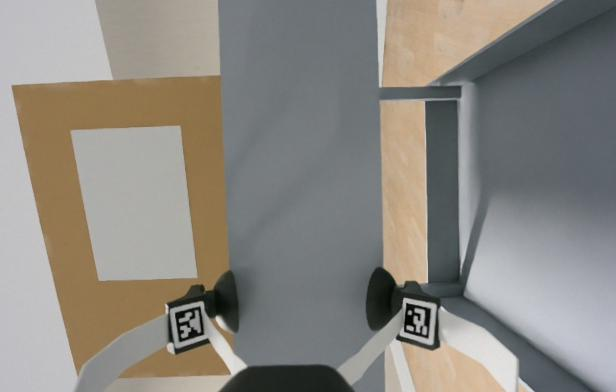

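>>> move --r1 '{"base":{"translate_m":-0.8,"strafe_m":0.14},"pace":"slow"}' --blocking false --cameras '[]'

>>> wait --seconds 10 --cameras '["r1_head_left_camera","r1_head_camera","r2_head_right_camera"]'

Scene clock: 508.23 s.
move: r1 moving
r1.base_odometry: x=-2.754 y=-0.854 heading=-2.112
r1.turned_by_wheels: -0.001
r1.turned_by_imu: -0.001
r1.base_tilt: forward=-1.6 right=+1.3
r1.lidar_m: 0.70 0.67 2.63 1.33 0.91 1.05 1.68 1.73 2.29 2.18 2.28 3.18
r1.base_status: translate_m moving; strafe_m moving
r1.joint_positions: lift_m=+0.660 arm_m=+0.250 wrist_yaw_rad=+0.488 wrist_pitch_rad=+0.001 wrist_roll_rad=+1.569 gripper_m=+0.016
r1.joint_status: not commanded
r1.measured_speeds: translate_m=-0.047 strafe_m=+0.008 rotate_rad=+0.002 lift_m=+0.001 arm_m=+0.000 wrist_yaw_rad=+0.000 wrist_pitch_rad=-0.109 wrist_roll_rad=+0.000
r1.motor_effort: lift_m=+23(24) arm_m=+4(4) wheel_0=-7(7) wheel_1=-3(3) wheel_2=+1(4)
r1.servo_current: wrist_yaw_rad=46(59) wrist_pitch_rad=46(52) wrist_roll_rad=65(65) gripper_m=72(111)
r1.hand_pose: x=+0.7166 y=+0.0579 z=+0.8377 quat_wxyz=(+0.687, +0.686, +0.171, +0.171) (m; r1's base frame)
r1.wrist_depth_mm: - - - 235 235 1661 - / - - 357 235 236 1983 - / 366 362 362 236 236 - - / - 375 375 236 237 809 - / - 392 387 238 238 842 - / - 402 208 237 186 - - / - 163 424 238 240 141 -
r2.base_odometry: x=-2.943 y=+0.673 heading=-2.595
r2.turned_by_wheels: +0.000
r2.turned_by_imu: +0.000
r2.base_tilt: forward=-0.1 right=+0.3
r2.lidar_m: 0.54 1.33 1.62 4.65 1.95 1.24 1.12 1.13 1.30 1.16 1.16 0.52
r2.base_status: not commanded
r2.joint_positions: lift_m=+1.000 arm_m=+0.531 wrist_yaw_rad=-1.098 wrist_pitch_rad=+0.001 wrist_roll_rad=-0.002 gripper_m=-0.009
r2.joint_status: not commanded
r2.measured_speeds: all 0
r2.motor_effort: lift_m=+18(18) arm_m=-15(15) wheel_0=+10(10) wheel_1=-5(5) wheel_2=+32(32)
r2.servo_current: wrist_yaw_rad=137(143) wrist_pitch_rad=39(46) wrist_roll_rad=39(59) gripper_m=72(78)
r2.contact_limits: translate_m 1
r2.hand_pose: x=+0.7552 y=-0.2965 z=+1.1779 quat_wxyz=(+0.853, +0.000, +0.001, -0.522) (m; r2's base frame)
r2.wrist_depth_mm: - - - - 439 - - / - - - - 469 - - / - - - - 484 - - / - - - - 488 135 - / - 1366 - - 488 134 - / - 1336 187 202 176 - - / - 1336 - - 206 - -
pictures: none
No camera images: "cameras" was empty.

Scene clock: 517.13 s.
earlier move: r1 done
r1.base_odometry: x=-2.230 y=-0.250 heading=-2.112
r1.turned_by_wheels: +0.000
r1.turned_by_imu: +0.000
r1.base_tilt: forward=-1.6 right=+1.3
r1.lidar_m: 1.41 3.37 0.59 0.56 0.65 0.84 3.89 0.96 1.27 2.30 2.40 3.38
r1.base_status: done
r1.joint_positions: lift_m=+0.660 arm_m=+0.250 wrist_yaw_rad=+0.488 wrist_pitch_rad=+0.001 wrist_roll_rad=+1.569 gripper_m=+0.015
r1.joint_status: not commanded
r1.measured_speeds: all 0
r1.motor_effort: lift_m=+21(24) arm_m=+4(4) wheel_0=-5(8) wheel_1=-2(7) wheel_2=+1(7)
r1.servo_current: wrist_yaw_rad=52(78) wrist_pitch_rad=39(52) wrist_roll_rad=46(85) gripper_m=46(111)
r1.hand_pose: x=+0.7166 y=+0.0579 z=+0.8377 quat_wxyz=(+0.687, +0.686, +0.171, +0.170) (m; r1's base frame)
r1.wrist_depth_mm: - - 1008 - - - 878 / - - - - - - 904 / - - - - - 1661 1205 / - - - - - 1756 1205 / - - - - - 1756 1205 / - - 195 209 186 1756 1205 / - - - - 185 1464 1205
r2.base_odometry: x=-2.943 y=+0.673 heading=-2.595
r2.turned_by_wheels: +0.000
r2.turned_by_imu: +0.001
r2.base_tilt: forward=+0.0 right=+0.4
r2.lidar_m: 0.59 1.27 1.61 4.62 1.97 1.26 1.11 1.12 1.30 1.15 1.16 0.55
r2.base_status: not commanded
r2.joint_positions: lift_m=+1.000 arm_m=+0.531 wrist_yaw_rad=-1.098 wrist_pitch_rad=+0.001 wrist_roll_rad=-0.002 gripper_m=-0.009
r2.joint_status: not commanded
r2.measured_speeds: all 0
r2.on_its_own: wrist_yaw_rad is at rest, and its servo_current (137 mA) is outside its rest range (0 to 104 mA)
r2.motor_effort: lift_m=+18(18) arm_m=-15(15) wheel_0=+10(11) wheel_1=-4(5) wheel_2=+32(32)
r2.servo_current: wrist_yaw_rad=137(150) wrist_pitch_rad=39(46) wrist_roll_rad=46(65) gripper_m=78(78)
r2.contact_limits: translate_m 1
r2.hand_pose: x=+0.7552 y=-0.2965 z=+1.1779 quat_wxyz=(+0.853, +0.000, +0.001, -0.522) (m; r2's base frame)
r2.wrist_depth_mm: - - - - 442 - - / - - - - 469 - - / - - - - 484 - - / - - - - 492 135 - / - 1366 - - 488 135 - / - 1366 187 202 177 - - / - 1308 - - 207 - -
wait: 8.90 of 10 s (r1 has come to rest)
pictures: r1_head_camera, r1_head_left_camera, r2_head_right_camera
Images, in order (width x height): r1_head_camera 420x560, r1_head_left_camera 420x672, r2_head_right_camera 420x672.

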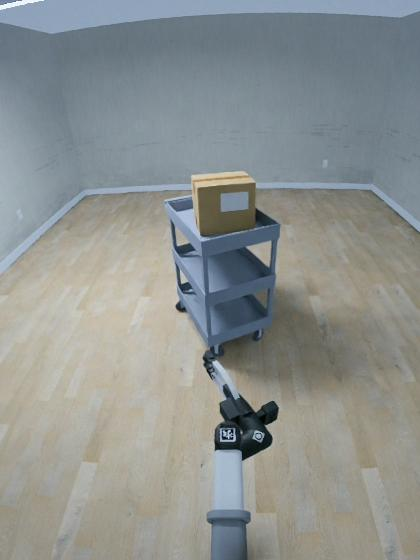

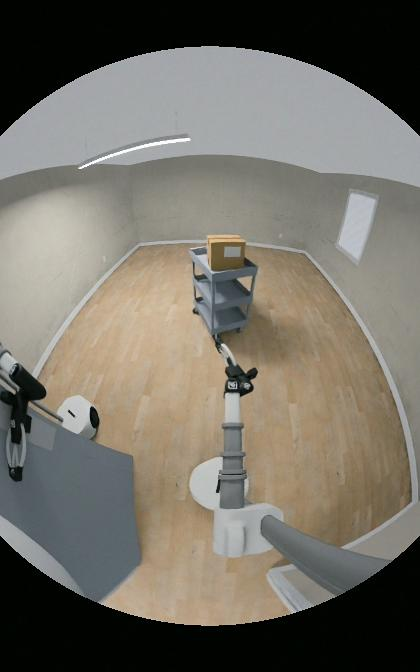

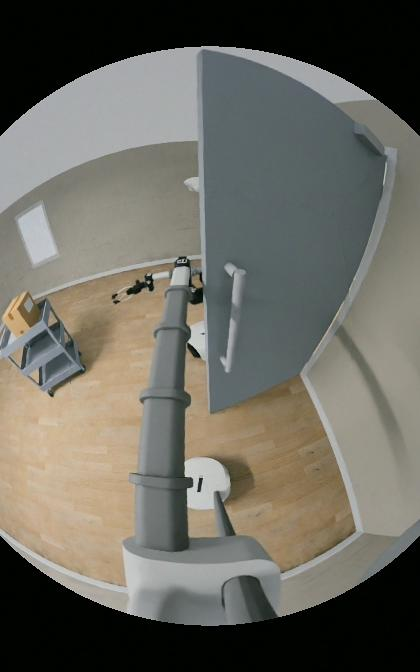

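>>> move --r1 '{"base":{"translate_m":0.72,"strafe_m":-0.17},"joints":{"gripper_m":0.138}}' --blocking false --cameras '[]'

>>> wait --seconds 5 --cameras '["r1_wrist_camera"]'

Scene clock: 529.73 s.
move: r1 moving
r1.base_odometry: x=-2.253 y=-0.273 heading=-2.112
r1.turned_by_wheels: +0.000
r1.turned_by_imu: +0.000
r1.base_tilt: forward=-1.6 right=+1.3
r1.lidar_m: 1.38 3.41 0.61 0.58 0.65 0.84 3.93 0.98 1.35 2.31 2.37 3.33
r1.base_status: translate_m moving; strafe_m moving
r1.joint_positions: lift_m=+0.660 arm_m=+0.250 wrist_yaw_rad=+0.488 wrist_pitch_rad=+0.001 wrist_roll_rad=+1.569 gripper_m=+0.034
r1.joint_status: gripper_m moving
r1.measured_speeds: translate_m=+0.121 strafe_m=-0.028 rotate_rad=+0.002 lift_m=+0.000 arm_m=+0.000 wrist_yaw_rad=+0.000 wrist_pitch_rad=+0.000 wrist_roll_rad=+0.000
r1.motor_effort: lift_m=+22(22) arm_m=+4(4) wheel_0=+6(9) wheel_1=+2(5) wheel_2=-9(9)
r1.servo_current: wrist_yaw_rad=46(59) wrist_pitch_rad=46(52) wrist_roll_rad=65(65) gripper_m=65(78)
r1.hand_pose: x=+0.7166 y=+0.0579 z=+0.8377 quat_wxyz=(+0.687, +0.686, +0.171, +0.170) (m; r1's base frame)
r1.wrist_depth_mm: - - 1008 - - - - / - - 1042 - - 931 - / - - - - - 1618 1182 / - - - - - 1708 1205 / - - - - - 1808 1205 / - - 207 - 189 1708 1229 / - - - - - 1499 1229
r2.base_odometry: x=-2.943 y=+0.673 heading=-2.595
r2.turned_by_wheels: +0.000
r2.turned_by_imu: +0.000
r2.base_tilt: forward=-0.1 right=+0.4
r2.lidar_m: 0.55 1.27 1.64 4.63 1.96 1.26 1.10 1.13 1.29 1.15 1.18 0.57
r2.base_status: not commanded
r2.joint_positions: lift_m=+1.000 arm_m=+0.531 wrist_yaw_rad=-1.098 wrist_pitch_rad=+0.001 wrist_roll_rad=-0.002 gripper_m=-0.009
r2.joint_status: not commanded
r2.measured_speeds: all 0
r2.motor_effort: lift_m=+18(18) arm_m=-15(15) wheel_0=+10(10) wheel_1=-4(5) wheel_2=+32(32)
r2.servo_current: wrist_yaw_rad=143(143) wrist_pitch_rad=39(46) wrist_roll_rad=52(65) gripper_m=72(78)
r2.contact_limits: translate_m 1
r2.hand_pose: x=+0.7552 y=-0.2965 z=+1.1779 quat_wxyz=(+0.853, +0.000, +0.001, -0.522) (m; r2's base frame)
r2.wrist_depth_mm: - - - - 445 - - / - - - - 462 - - / - - - - 488 - - / - - - - 492 135 - / - 1397 - - 496 135 - / - 1366 187 202 177 - - / - 1336 - - 208 - -
pictures: none
No camera images: "cameras" was empty.

Scene clock: 533.17 s.
earlier move: r1 done
r1.base_odometry: x=-2.747 y=-0.780 heading=-2.112
r1.turned_by_wheels: +0.000
r1.turned_by_imu: +0.000
r1.base_tilt: forward=-1.6 right=+1.3
r1.lidar_m: 0.77 0.73 2.66 1.29 0.88 1.08 1.59 1.66 2.23 2.15 2.25 3.10
r1.base_status: done
r1.joint_positions: lift_m=+0.660 arm_m=+0.250 wrist_yaw_rad=+0.488 wrist_pitch_rad=+0.001 wrist_roll_rad=+1.569 gripper_m=+0.138
r1.joint_status: all done
r1.measured_speeds: all 0
r1.motor_effort: lift_m=+21(22) arm_m=+4(4) wheel_0=+2(10) wheel_1=+3(7) wheel_2=+0(10)
r1.servo_current: wrist_yaw_rad=39(72) wrist_pitch_rad=39(52) wrist_roll_rad=39(72) gripper_m=46(104)
r1.hand_pose: x=+0.7166 y=+0.0579 z=+0.8377 quat_wxyz=(+0.687, +0.686, +0.171, +0.170) (m; r1's base frame)
r1.wrist_depth_mm: - - - 301 - 1708 - / - - - 303 - - - / - 433 430 307 - - - / - 445 452 309 - - - / - 469 469 312 - - - / - 210 484 312 209 195 - / - - - 143 - 1863 -
r2.base_odometry: x=-2.943 y=+0.673 heading=-2.595
r2.turned_by_wheels: +0.000
r2.turned_by_imu: +0.000
r2.base_tilt: forward=+0.0 right=+0.3
r2.lidar_m: 0.57 1.30 1.64 4.62 1.96 1.25 1.11 1.10 1.29 1.16 1.19 0.56
r2.base_status: not commanded
r2.joint_positions: lift_m=+1.000 arm_m=+0.531 wrist_yaw_rad=-1.098 wrist_pitch_rad=+0.001 wrist_roll_rad=-0.002 gripper_m=-0.009
r2.joint_status: not commanded
r2.measured_speeds: all 0
r2.on_its_own: wrist_yaw_rad is at rest, and its servo_current (130 mA) is outside its rest range (0 to 104 mA)
r2.motor_effort: lift_m=+18(18) arm_m=-15(15) wheel_0=+10(10) wheel_1=-5(5) wheel_2=+32(32)
r2.servo_current: wrist_yaw_rad=130(150) wrist_pitch_rad=39(46) wrist_roll_rad=59(65) gripper_m=65(78)
r2.contact_limits: translate_m 1
r2.hand_pose: x=+0.7552 y=-0.2965 z=+1.1779 quat_wxyz=(+0.853, +0.000, +0.001, -0.522) (m; r2's base frame)
r2.wrist_depth_mm: - - - - 442 - - / - - - - 466 - - / - - - - 484 - - / - - - - 496 135 - / - 1366 - - 492 135 - / - 1397 187 203 177 - - / - 1308 - - 208 - -
wait: 3.43 of 5 s (r1 has come to rest)
pictures: r1_wrist_camera
Images, in order (width x height): r1_wrist_camera 616x392.

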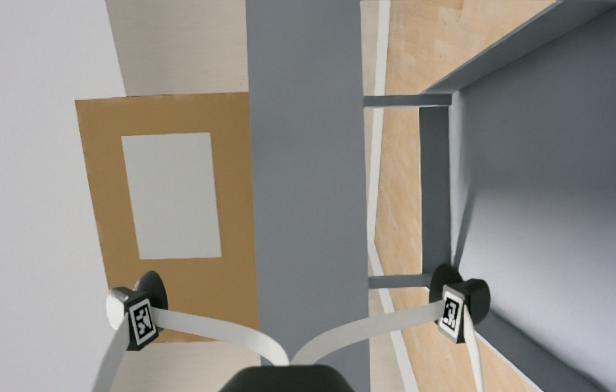

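>>> move --r1 '{"base":{"translate_m":0.105,"strafe_m":0.055},"pace":"slow"}' --blocking false --cameras '[]'

>>> wait --seconds 4 --cameras '[]'

>>> move --r1 '{"joints":{"gripper_m":0.01}}' --blocking false --cameras '[]'

>>> wait --seconds 2.5 --cameras '["r1_wrist_camera"]'

Scene clock: 538.60 s.
move: r1 moving
r1.base_odometry: x=-2.748 y=-0.794 heading=-2.111
r1.turned_by_wheels: +0.000
r1.turned_by_imu: +0.000
r1.base_tilt: forward=-1.6 right=+1.3
r1.lidar_m: 0.72 0.72 2.65 1.31 0.88 1.09 1.60 1.69 2.25 2.17 2.25 3.12
r1.base_status: translate_m moving; strafe_m moving
r1.joint_positions: lift_m=+0.660 arm_m=+0.250 wrist_yaw_rad=+0.488 wrist_pitch_rad=+0.001 wrist_roll_rad=+1.569 gripper_m=+0.138
r1.joint_status: not commanded
r1.measured_speeds: translate_m=+0.048 strafe_m=+0.025 rotate_rad=+0.000 lift_m=+0.000 arm_m=+0.000 wrist_yaw_rad=+0.000 wrist_pitch_rad=+0.000 wrist_roll_rad=+0.000
r1.motor_effort: lift_m=+21(22) arm_m=+4(4) wheel_0=+3(6) wheel_1=+4(6) wheel_2=-5(6)
r1.servo_current: wrist_yaw_rad=59(59) wrist_pitch_rad=39(52) wrist_roll_rad=52(59) gripper_m=39(52)
r1.hand_pose: x=+0.7166 y=+0.0579 z=+0.8377 quat_wxyz=(+0.687, +0.686, +0.171, +0.170) (m; r1's base frame)
r1.wrist_depth_mm: - - - 289 - 1808 - / - - - 293 - - - / - 418 424 293 - - - / - 433 439 296 - 904 - / - 452 455 300 - 866 - / - 209 469 301 211 194 - / - - - 142 - 1863 -
r2.base_odometry: x=-2.943 y=+0.673 heading=-2.595
r2.turned_by_wheels: +0.000
r2.turned_by_imu: +0.000
r2.base_tilt: forward=+0.0 right=+0.3
r2.lidar_m: 0.58 1.31 1.64 4.62 1.95 1.24 1.10 1.12 1.28 1.17 1.16 0.53
r2.base_status: not commanded
r2.joint_positions: lift_m=+1.000 arm_m=+0.531 wrist_yaw_rad=-1.098 wrist_pitch_rad=+0.001 wrist_roll_rad=-0.002 gripper_m=-0.009
r2.joint_status: not commanded
r2.measured_speeds: all 0
r2.motor_effort: lift_m=+18(18) arm_m=-14(15) wheel_0=+10(10) wheel_1=-5(5) wheel_2=+32(32)
r2.servo_current: wrist_yaw_rad=130(143) wrist_pitch_rad=39(46) wrist_roll_rad=46(52) gripper_m=65(78)
r2.contact_limits: translate_m 1
r2.hand_pose: x=+0.7552 y=-0.2965 z=+1.1779 quat_wxyz=(+0.853, +0.000, +0.001, -0.522) (m; r2's base frame)
r2.wrist_depth_mm: - - - - 442 - - / - - - - 466 - - / - - - - 484 - - / - - - - 496 135 - / - 1366 - - 492 135 - / - 1366 187 202 176 - - / - 1336 - - 207 - -
pictures: none
No camera images: "cameras" was empty.

Scene clock: 540.47 s.
earlier move: r1 done
r1.base_odometry: x=-2.754 y=-0.898 heading=-2.111
r1.turned_by_wheels: +0.000
r1.turned_by_imu: +0.000
r1.base_tilt: forward=-1.6 right=+1.3
r1.lidar_m: 0.63 0.62 2.59 1.30 0.90 1.03 1.72 1.77 2.29 2.21 2.30 3.21
r1.base_status: done
r1.joint_positions: lift_m=+0.660 arm_m=+0.250 wrist_yaw_rad=+0.488 wrist_pitch_rad=+0.001 wrist_roll_rad=+1.569 gripper_m=+0.138
r1.joint_status: not commanded
r1.measured_speeds: all 0
r1.motor_effort: lift_m=+21(22) arm_m=+4(4) wheel_0=+2(6) wheel_1=+2(8) wheel_2=-3(6)
r1.servo_current: wrist_yaw_rad=39(78) wrist_pitch_rad=46(52) wrist_roll_rad=46(65) gripper_m=39(52)
r1.hand_pose: x=+0.7166 y=+0.0579 z=+0.8377 quat_wxyz=(+0.687, +0.686, +0.171, +0.170) (m; r1's base frame)
r1.wrist_depth_mm: - - 186 187 187 1756 - / 307 306 304 189 189 788 - / 317 319 315 190 190 778 - / 330 332 329 191 192 798 - / 345 345 343 193 193 820 - / 364 209 193 194 194 195 - / - 377 377 151 196 1756 -
r2.base_odometry: x=-2.943 y=+0.673 heading=-2.595
r2.turned_by_wheels: +0.000
r2.turned_by_imu: +0.000
r2.base_tilt: forward=+0.0 right=+0.4
r2.lidar_m: 0.55 1.29 1.62 4.63 1.99 1.25 1.12 1.12 1.26 1.16 1.16 0.56
r2.base_status: not commanded
r2.joint_positions: lift_m=+1.000 arm_m=+0.531 wrist_yaw_rad=-1.098 wrist_pitch_rad=+0.001 wrist_roll_rad=-0.002 gripper_m=-0.009
r2.joint_status: not commanded
r2.measured_speeds: all 0
r2.on_its_own: wrist_yaw_rad is at rest, and its servo_current (130 mA) is outside its rest range (0 to 104 mA)
r2.motor_effort: lift_m=+18(18) arm_m=-15(15) wheel_0=+10(11) wheel_1=-5(5) wheel_2=+32(32)
r2.servo_current: wrist_yaw_rad=130(143) wrist_pitch_rad=33(46) wrist_roll_rad=65(65) gripper_m=78(78)
r2.contact_limits: translate_m 1
r2.hand_pose: x=+0.7552 y=-0.2965 z=+1.1779 quat_wxyz=(+0.853, +0.000, +0.001, -0.522) (m; r2's base frame)
r2.wrist_depth_mm: - - - - 445 - - / - - - - 459 - - / - - - - 488 - - / - - - - 488 135 - / - 1397 - - 492 135 - / - 1397 187 202 176 - - / - 1366 - - 207 - -
wait: 1.87 of 4 s (r1 has come to rest)
pictures: none
No camera images: "cameras" was empty.

Scene clock: 540.97 s.
move: r1 moving
r1.base_odometry: x=-2.754 y=-0.898 heading=-2.111
r1.turned_by_wheels: +0.000
r1.turned_by_imu: +0.000
r1.base_tilt: forward=-1.6 right=+1.3
r1.lidar_m: 0.61 0.60 2.63 1.32 0.91 1.03 1.72 1.79 2.30 2.22 2.30 3.19
r1.base_status: not commanded
r1.joint_positions: lift_m=+0.660 arm_m=+0.250 wrist_yaw_rad=+0.488 wrist_pitch_rad=+0.001 wrist_roll_rad=+1.569 gripper_m=+0.126
r1.joint_status: gripper_m moving
r1.measured_speeds: all 0
r1.motor_effort: lift_m=+21(22) arm_m=+4(4) wheel_0=+2(3) wheel_1=+2(3) wheel_2=-3(3)
r1.servo_current: wrist_yaw_rad=52(65) wrist_pitch_rad=46(46) wrist_roll_rad=26(65) gripper_m=78(78)
r1.hand_pose: x=+0.7166 y=+0.0579 z=+0.8377 quat_wxyz=(+0.687, +0.686, +0.171, +0.170) (m; r1's base frame)
r1.wrist_depth_mm: - - 187 186 187 1756 - / 307 306 306 189 189 788 - / 317 319 317 190 190 788 - / 332 332 334 191 192 809 - / 347 347 342 193 193 750 - / 366 211 193 194 194 187 - / - 373 377 148 196 1756 -
r2.base_odometry: x=-2.943 y=+0.673 heading=-2.595
r2.turned_by_wheels: +0.000
r2.turned_by_imu: +0.000
r2.base_tilt: forward=-0.1 right=+0.4
r2.lidar_m: 0.58 1.30 1.62 4.63 1.97 1.24 1.11 1.11 1.29 1.14 1.19 0.54
r2.base_status: not commanded
r2.joint_positions: lift_m=+1.000 arm_m=+0.531 wrist_yaw_rad=-1.098 wrist_pitch_rad=+0.001 wrist_roll_rad=-0.002 gripper_m=-0.009
r2.joint_status: not commanded
r2.measured_speeds: all 0
r2.motor_effort: lift_m=+18(18) arm_m=-15(15) wheel_0=+10(10) wheel_1=-4(5) wheel_2=+32(32)
r2.servo_current: wrist_yaw_rad=137(150) wrist_pitch_rad=39(46) wrist_roll_rad=59(65) gripper_m=78(78)
r2.contact_limits: translate_m 1
r2.hand_pose: x=+0.7552 y=-0.2965 z=+1.1779 quat_wxyz=(+0.853, +0.000, +0.001, -0.522) (m; r2's base frame)
r2.wrist_depth_mm: - - - - 439 - - / - - - - 462 - - / - - - - 484 - - / - - - - 488 134 - / - 1397 - - 492 135 - / - 1397 187 202 176 - - / - 1336 - - 207 - -
pictures: none
No camera images: "cameras" was empty.

Scene clock: 542.67 s.
earlier move: r1 done
r1.base_odometry: x=-2.754 y=-0.898 heading=-2.111
r1.turned_by_wheels: +0.000
r1.turned_by_imu: +0.000
r1.base_tilt: forward=-1.6 right=+1.3
r1.lidar_m: 0.61 0.61 2.57 1.32 0.90 1.04 1.69 1.75 2.32 2.23 2.32 3.21
r1.base_status: not commanded
r1.joint_positions: lift_m=+0.660 arm_m=+0.250 wrist_yaw_rad=+0.489 wrist_pitch_rad=+0.011 wrist_roll_rad=+1.569 gripper_m=+0.011
r1.joint_status: all done
r1.measured_speeds: all 0
r1.motor_effort: lift_m=+21(22) arm_m=-4(4) wheel_0=+2(3) wheel_1=+2(3) wheel_2=+3(3)
r1.servo_current: wrist_yaw_rad=52(72) wrist_pitch_rad=65(65) wrist_roll_rad=39(65) gripper_m=104(273)
r1.hand_pose: x=+0.7166 y=+0.0582 z=+0.8348 quat_wxyz=(+0.688, +0.685, +0.175, +0.167) (m; r1's base frame)
r1.wrist_depth_mm: - - 171 174 175 1756 - / 290 293 173 175 176 - - / 301 304 175 176 178 778 - / 314 319 177 178 180 - - / 327 332 179 180 182 - - / 342 343 180 182 183 169 - / 359 164 181 183 174 1661 -
r2.base_odometry: x=-2.943 y=+0.673 heading=-2.595
r2.turned_by_wheels: +0.000
r2.turned_by_imu: +0.000
r2.base_tilt: forward=+0.0 right=+0.4
r2.lidar_m: 0.57 1.27 1.63 4.65 1.96 1.25 1.10 1.14 1.28 1.16 1.15 0.54
r2.base_status: not commanded
r2.joint_positions: lift_m=+1.000 arm_m=+0.531 wrist_yaw_rad=-1.098 wrist_pitch_rad=+0.001 wrist_roll_rad=-0.002 gripper_m=-0.009
r2.joint_status: not commanded
r2.measured_speeds: all 0
r2.on_its_own: wrist_yaw_rad is at rest, and its servo_current (143 mA) is outside its rest range (0 to 104 mA)
r2.motor_effort: lift_m=+18(18) arm_m=-15(15) wheel_0=+10(10) wheel_1=-5(5) wheel_2=+32(32)
r2.servo_current: wrist_yaw_rad=143(150) wrist_pitch_rad=46(52) wrist_roll_rad=46(65) gripper_m=65(78)
r2.contact_limits: translate_m 1
r2.hand_pose: x=+0.7552 y=-0.2965 z=+1.1779 quat_wxyz=(+0.853, +0.000, +0.001, -0.522) (m; r2's base frame)
r2.wrist_depth_mm: - - - - 442 - - / - - - - 466 - - / - - - - 484 - - / - - - - 488 135 - / - 1397 - - 492 135 - / - 1397 187 202 177 - - / - 1308 - - 206 - -
wait: 1.70 of 2.5 s (r1 has come to rest)
pictures: r1_wrist_camera
Images, in order (width x height): r1_wrist_camera 616x392.

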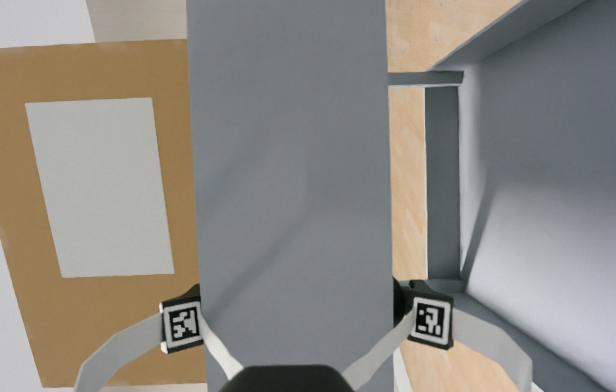

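>>> move --r1 '{"base":{"translate_m":-0.8,"strafe_m":0.16},"pace":"slow"}' --blocking false --cameras '[]'

>>> wait --seconds 10 --cameras '["r1_head_left_camera","r1_head_camera","r2_head_right_camera"]'

Scene clock: 548.57 s.
move: r1 moving
r1.base_odometry: x=-2.745 y=-0.889 heading=-2.111
r1.turned_by_wheels: +0.000
r1.turned_by_imu: +0.000
r1.base_tilt: forward=-1.5 right=+1.3
r1.lidar_m: 0.61 0.59 2.60 1.29 0.89 1.03 1.70 1.77 2.29 2.22 2.32 3.22
r1.base_status: translate_m moving; strafe_m moving
r1.joint_positions: lift_m=+0.660 arm_m=+0.250 wrist_yaw_rad=+0.489 wrist_pitch_rad=+0.011 wrist_roll_rad=+1.569 gripper_m=+0.011
r1.joint_status: not commanded
r1.measured_speeds: translate_m=-0.049 strafe_m=+0.010 rotate_rad=-0.001 lift_m=+0.000 arm_m=+0.000 wrist_yaw_rad=+0.000 wrist_pitch_rad=+0.000 wrist_roll_rad=+0.000
r1.motor_effort: lift_m=+21(22) arm_m=-4(4) wheel_0=-7(9) wheel_1=-6(7) wheel_2=+11(12)
r1.servo_current: wrist_yaw_rad=39(59) wrist_pitch_rad=65(78) wrist_roll_rad=46(59) gripper_m=104(104)
r1.hand_pose: x=+0.7166 y=+0.0582 z=+0.8347 quat_wxyz=(+0.688, +0.685, +0.175, +0.167) (m; r1's base frame)
r1.wrist_depth_mm: - - 173 175 176 1756 - / 291 296 175 177 178 - - / 301 306 176 178 179 788 - / 314 319 178 179 181 - - / 327 332 179 181 182 - - / 342 343 181 181 183 170 - / 355 164 182 182 173 1618 -
r2.base_odometry: x=-2.943 y=+0.673 heading=-2.595
r2.turned_by_wheels: +0.000
r2.turned_by_imu: +0.000
r2.base_tilt: forward=+0.0 right=+0.4
r2.lidar_m: 0.55 1.30 1.61 4.63 1.92 1.25 1.11 1.12 1.30 1.14 1.18 0.54
r2.base_status: not commanded
r2.joint_positions: lift_m=+1.000 arm_m=+0.531 wrist_yaw_rad=-1.098 wrist_pitch_rad=+0.001 wrist_roll_rad=-0.002 gripper_m=-0.009
r2.joint_status: not commanded
r2.measured_speeds: all 0
r2.motor_effort: lift_m=+18(18) arm_m=-15(15) wheel_0=+10(10) wheel_1=-4(5) wheel_2=+32(32)
r2.servo_current: wrist_yaw_rad=124(143) wrist_pitch_rad=39(46) wrist_roll_rad=46(52) gripper_m=78(78)
r2.contact_limits: translate_m 1
r2.hand_pose: x=+0.7552 y=-0.2965 z=+1.1779 quat_wxyz=(+0.853, +0.000, +0.001, -0.522) (m; r2's base frame)
r2.wrist_depth_mm: - - - - 445 - - / - - - - 466 - - / - - - - 488 - - / - - - - 492 135 - / - 1430 - - 492 135 - / - 1366 187 203 176 - - / - 1308 - - 207 - -
pictures: none
No camera images: "cameras" was empty.

Scene clock: 557.50 s.
earlier move: r1 done
r1.base_odometry: x=-2.205 y=-0.295 heading=-2.113
r1.turned_by_wheels: -0.002
r1.turned_by_imu: -0.006
r1.base_tilt: forward=-1.5 right=+1.3
r1.lidar_m: 0.58 3.34 0.54 0.52 0.60 0.79 3.93 0.99 1.31 2.36 2.47 0.56
r1.base_status: done
r1.joint_positions: lift_m=+0.660 arm_m=+0.250 wrist_yaw_rad=+0.483 wrist_pitch_rad=+0.011 wrist_roll_rad=+1.569 gripper_m=+0.011
r1.joint_status: not commanded
r1.measured_speeds: all 0
r1.motor_effort: lift_m=+21(22) arm_m=-4(4) wheel_0=-14(16) wheel_1=-7(10) wheel_2=-4(13)
r1.servo_current: wrist_yaw_rad=52(78) wrist_pitch_rad=72(78) wrist_roll_rad=52(72) gripper_m=98(111)
r1.hand_pose: x=+0.7169 y=+0.0564 z=+0.8347 quat_wxyz=(+0.688, +0.685, +0.173, +0.165) (m; r1's base frame)
r1.wrist_depth_mm: - - - - - - - / - - - - - - - / 347 - - - - - - / - - - - - - - / - - 114 124 112 - 1229 / - - 157 160 164 171 1255 / - 162 - 255 174 1499 -
r2.base_odometry: x=-2.943 y=+0.673 heading=-2.595
r2.turned_by_wheels: +0.000
r2.turned_by_imu: +0.001
r2.base_tilt: forward=-0.1 right=+0.3
r2.lidar_m: 0.56 1.20 1.69 4.63 1.96 1.26 1.12 1.13 1.30 1.16 1.16 0.52
r2.base_status: not commanded
r2.joint_positions: lift_m=+1.000 arm_m=+0.531 wrist_yaw_rad=-1.098 wrist_pitch_rad=+0.001 wrist_roll_rad=-0.002 gripper_m=-0.009
r2.joint_status: not commanded
r2.measured_speeds: all 0
r2.on_its_own: wrist_yaw_rad is at rest, and its servo_current (130 mA) is outside its rest range (0 to 104 mA)
r2.motor_effort: lift_m=+18(18) arm_m=-14(15) wheel_0=+10(11) wheel_1=-4(5) wheel_2=+32(33)
r2.servo_current: wrist_yaw_rad=130(150) wrist_pitch_rad=39(52) wrist_roll_rad=39(59) gripper_m=72(78)
r2.contact_limits: translate_m 1
r2.hand_pose: x=+0.7552 y=-0.2965 z=+1.1779 quat_wxyz=(+0.853, +0.000, +0.001, -0.522) (m; r2's base frame)
r2.wrist_depth_mm: - - - - 442 - - / - - - - 466 - - / - - - - 488 - - / - - - - 492 135 - / - 1430 - - 492 135 - / - 1397 187 202 177 - - / - 1336 - - 206 - -
wait: 8.93 of 10 s (r1 has come to rest)
pictures: r1_head_camera, r1_head_left_camera, r2_head_right_camera
Images, in order (width x height): r1_head_camera 420x560, r1_head_left_camera 420x672, r2_head_right_camera 420x672.

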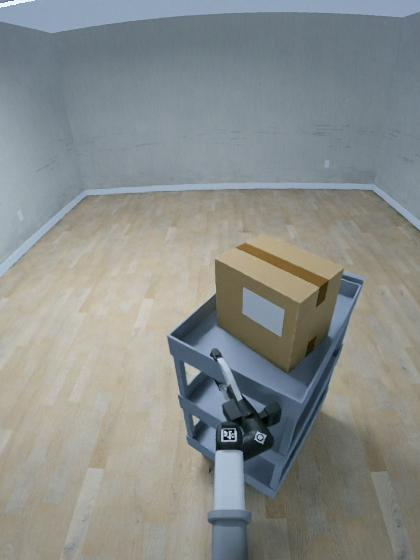

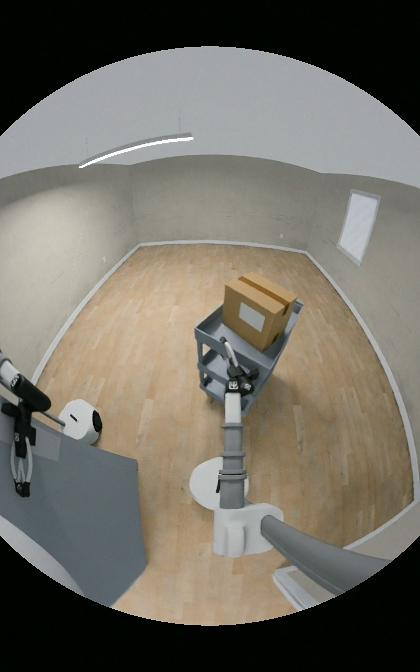

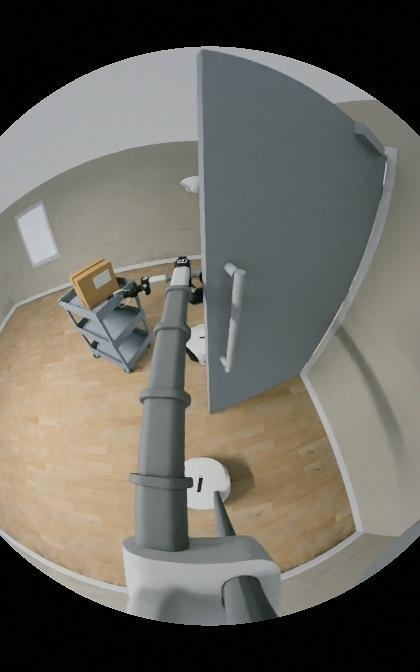

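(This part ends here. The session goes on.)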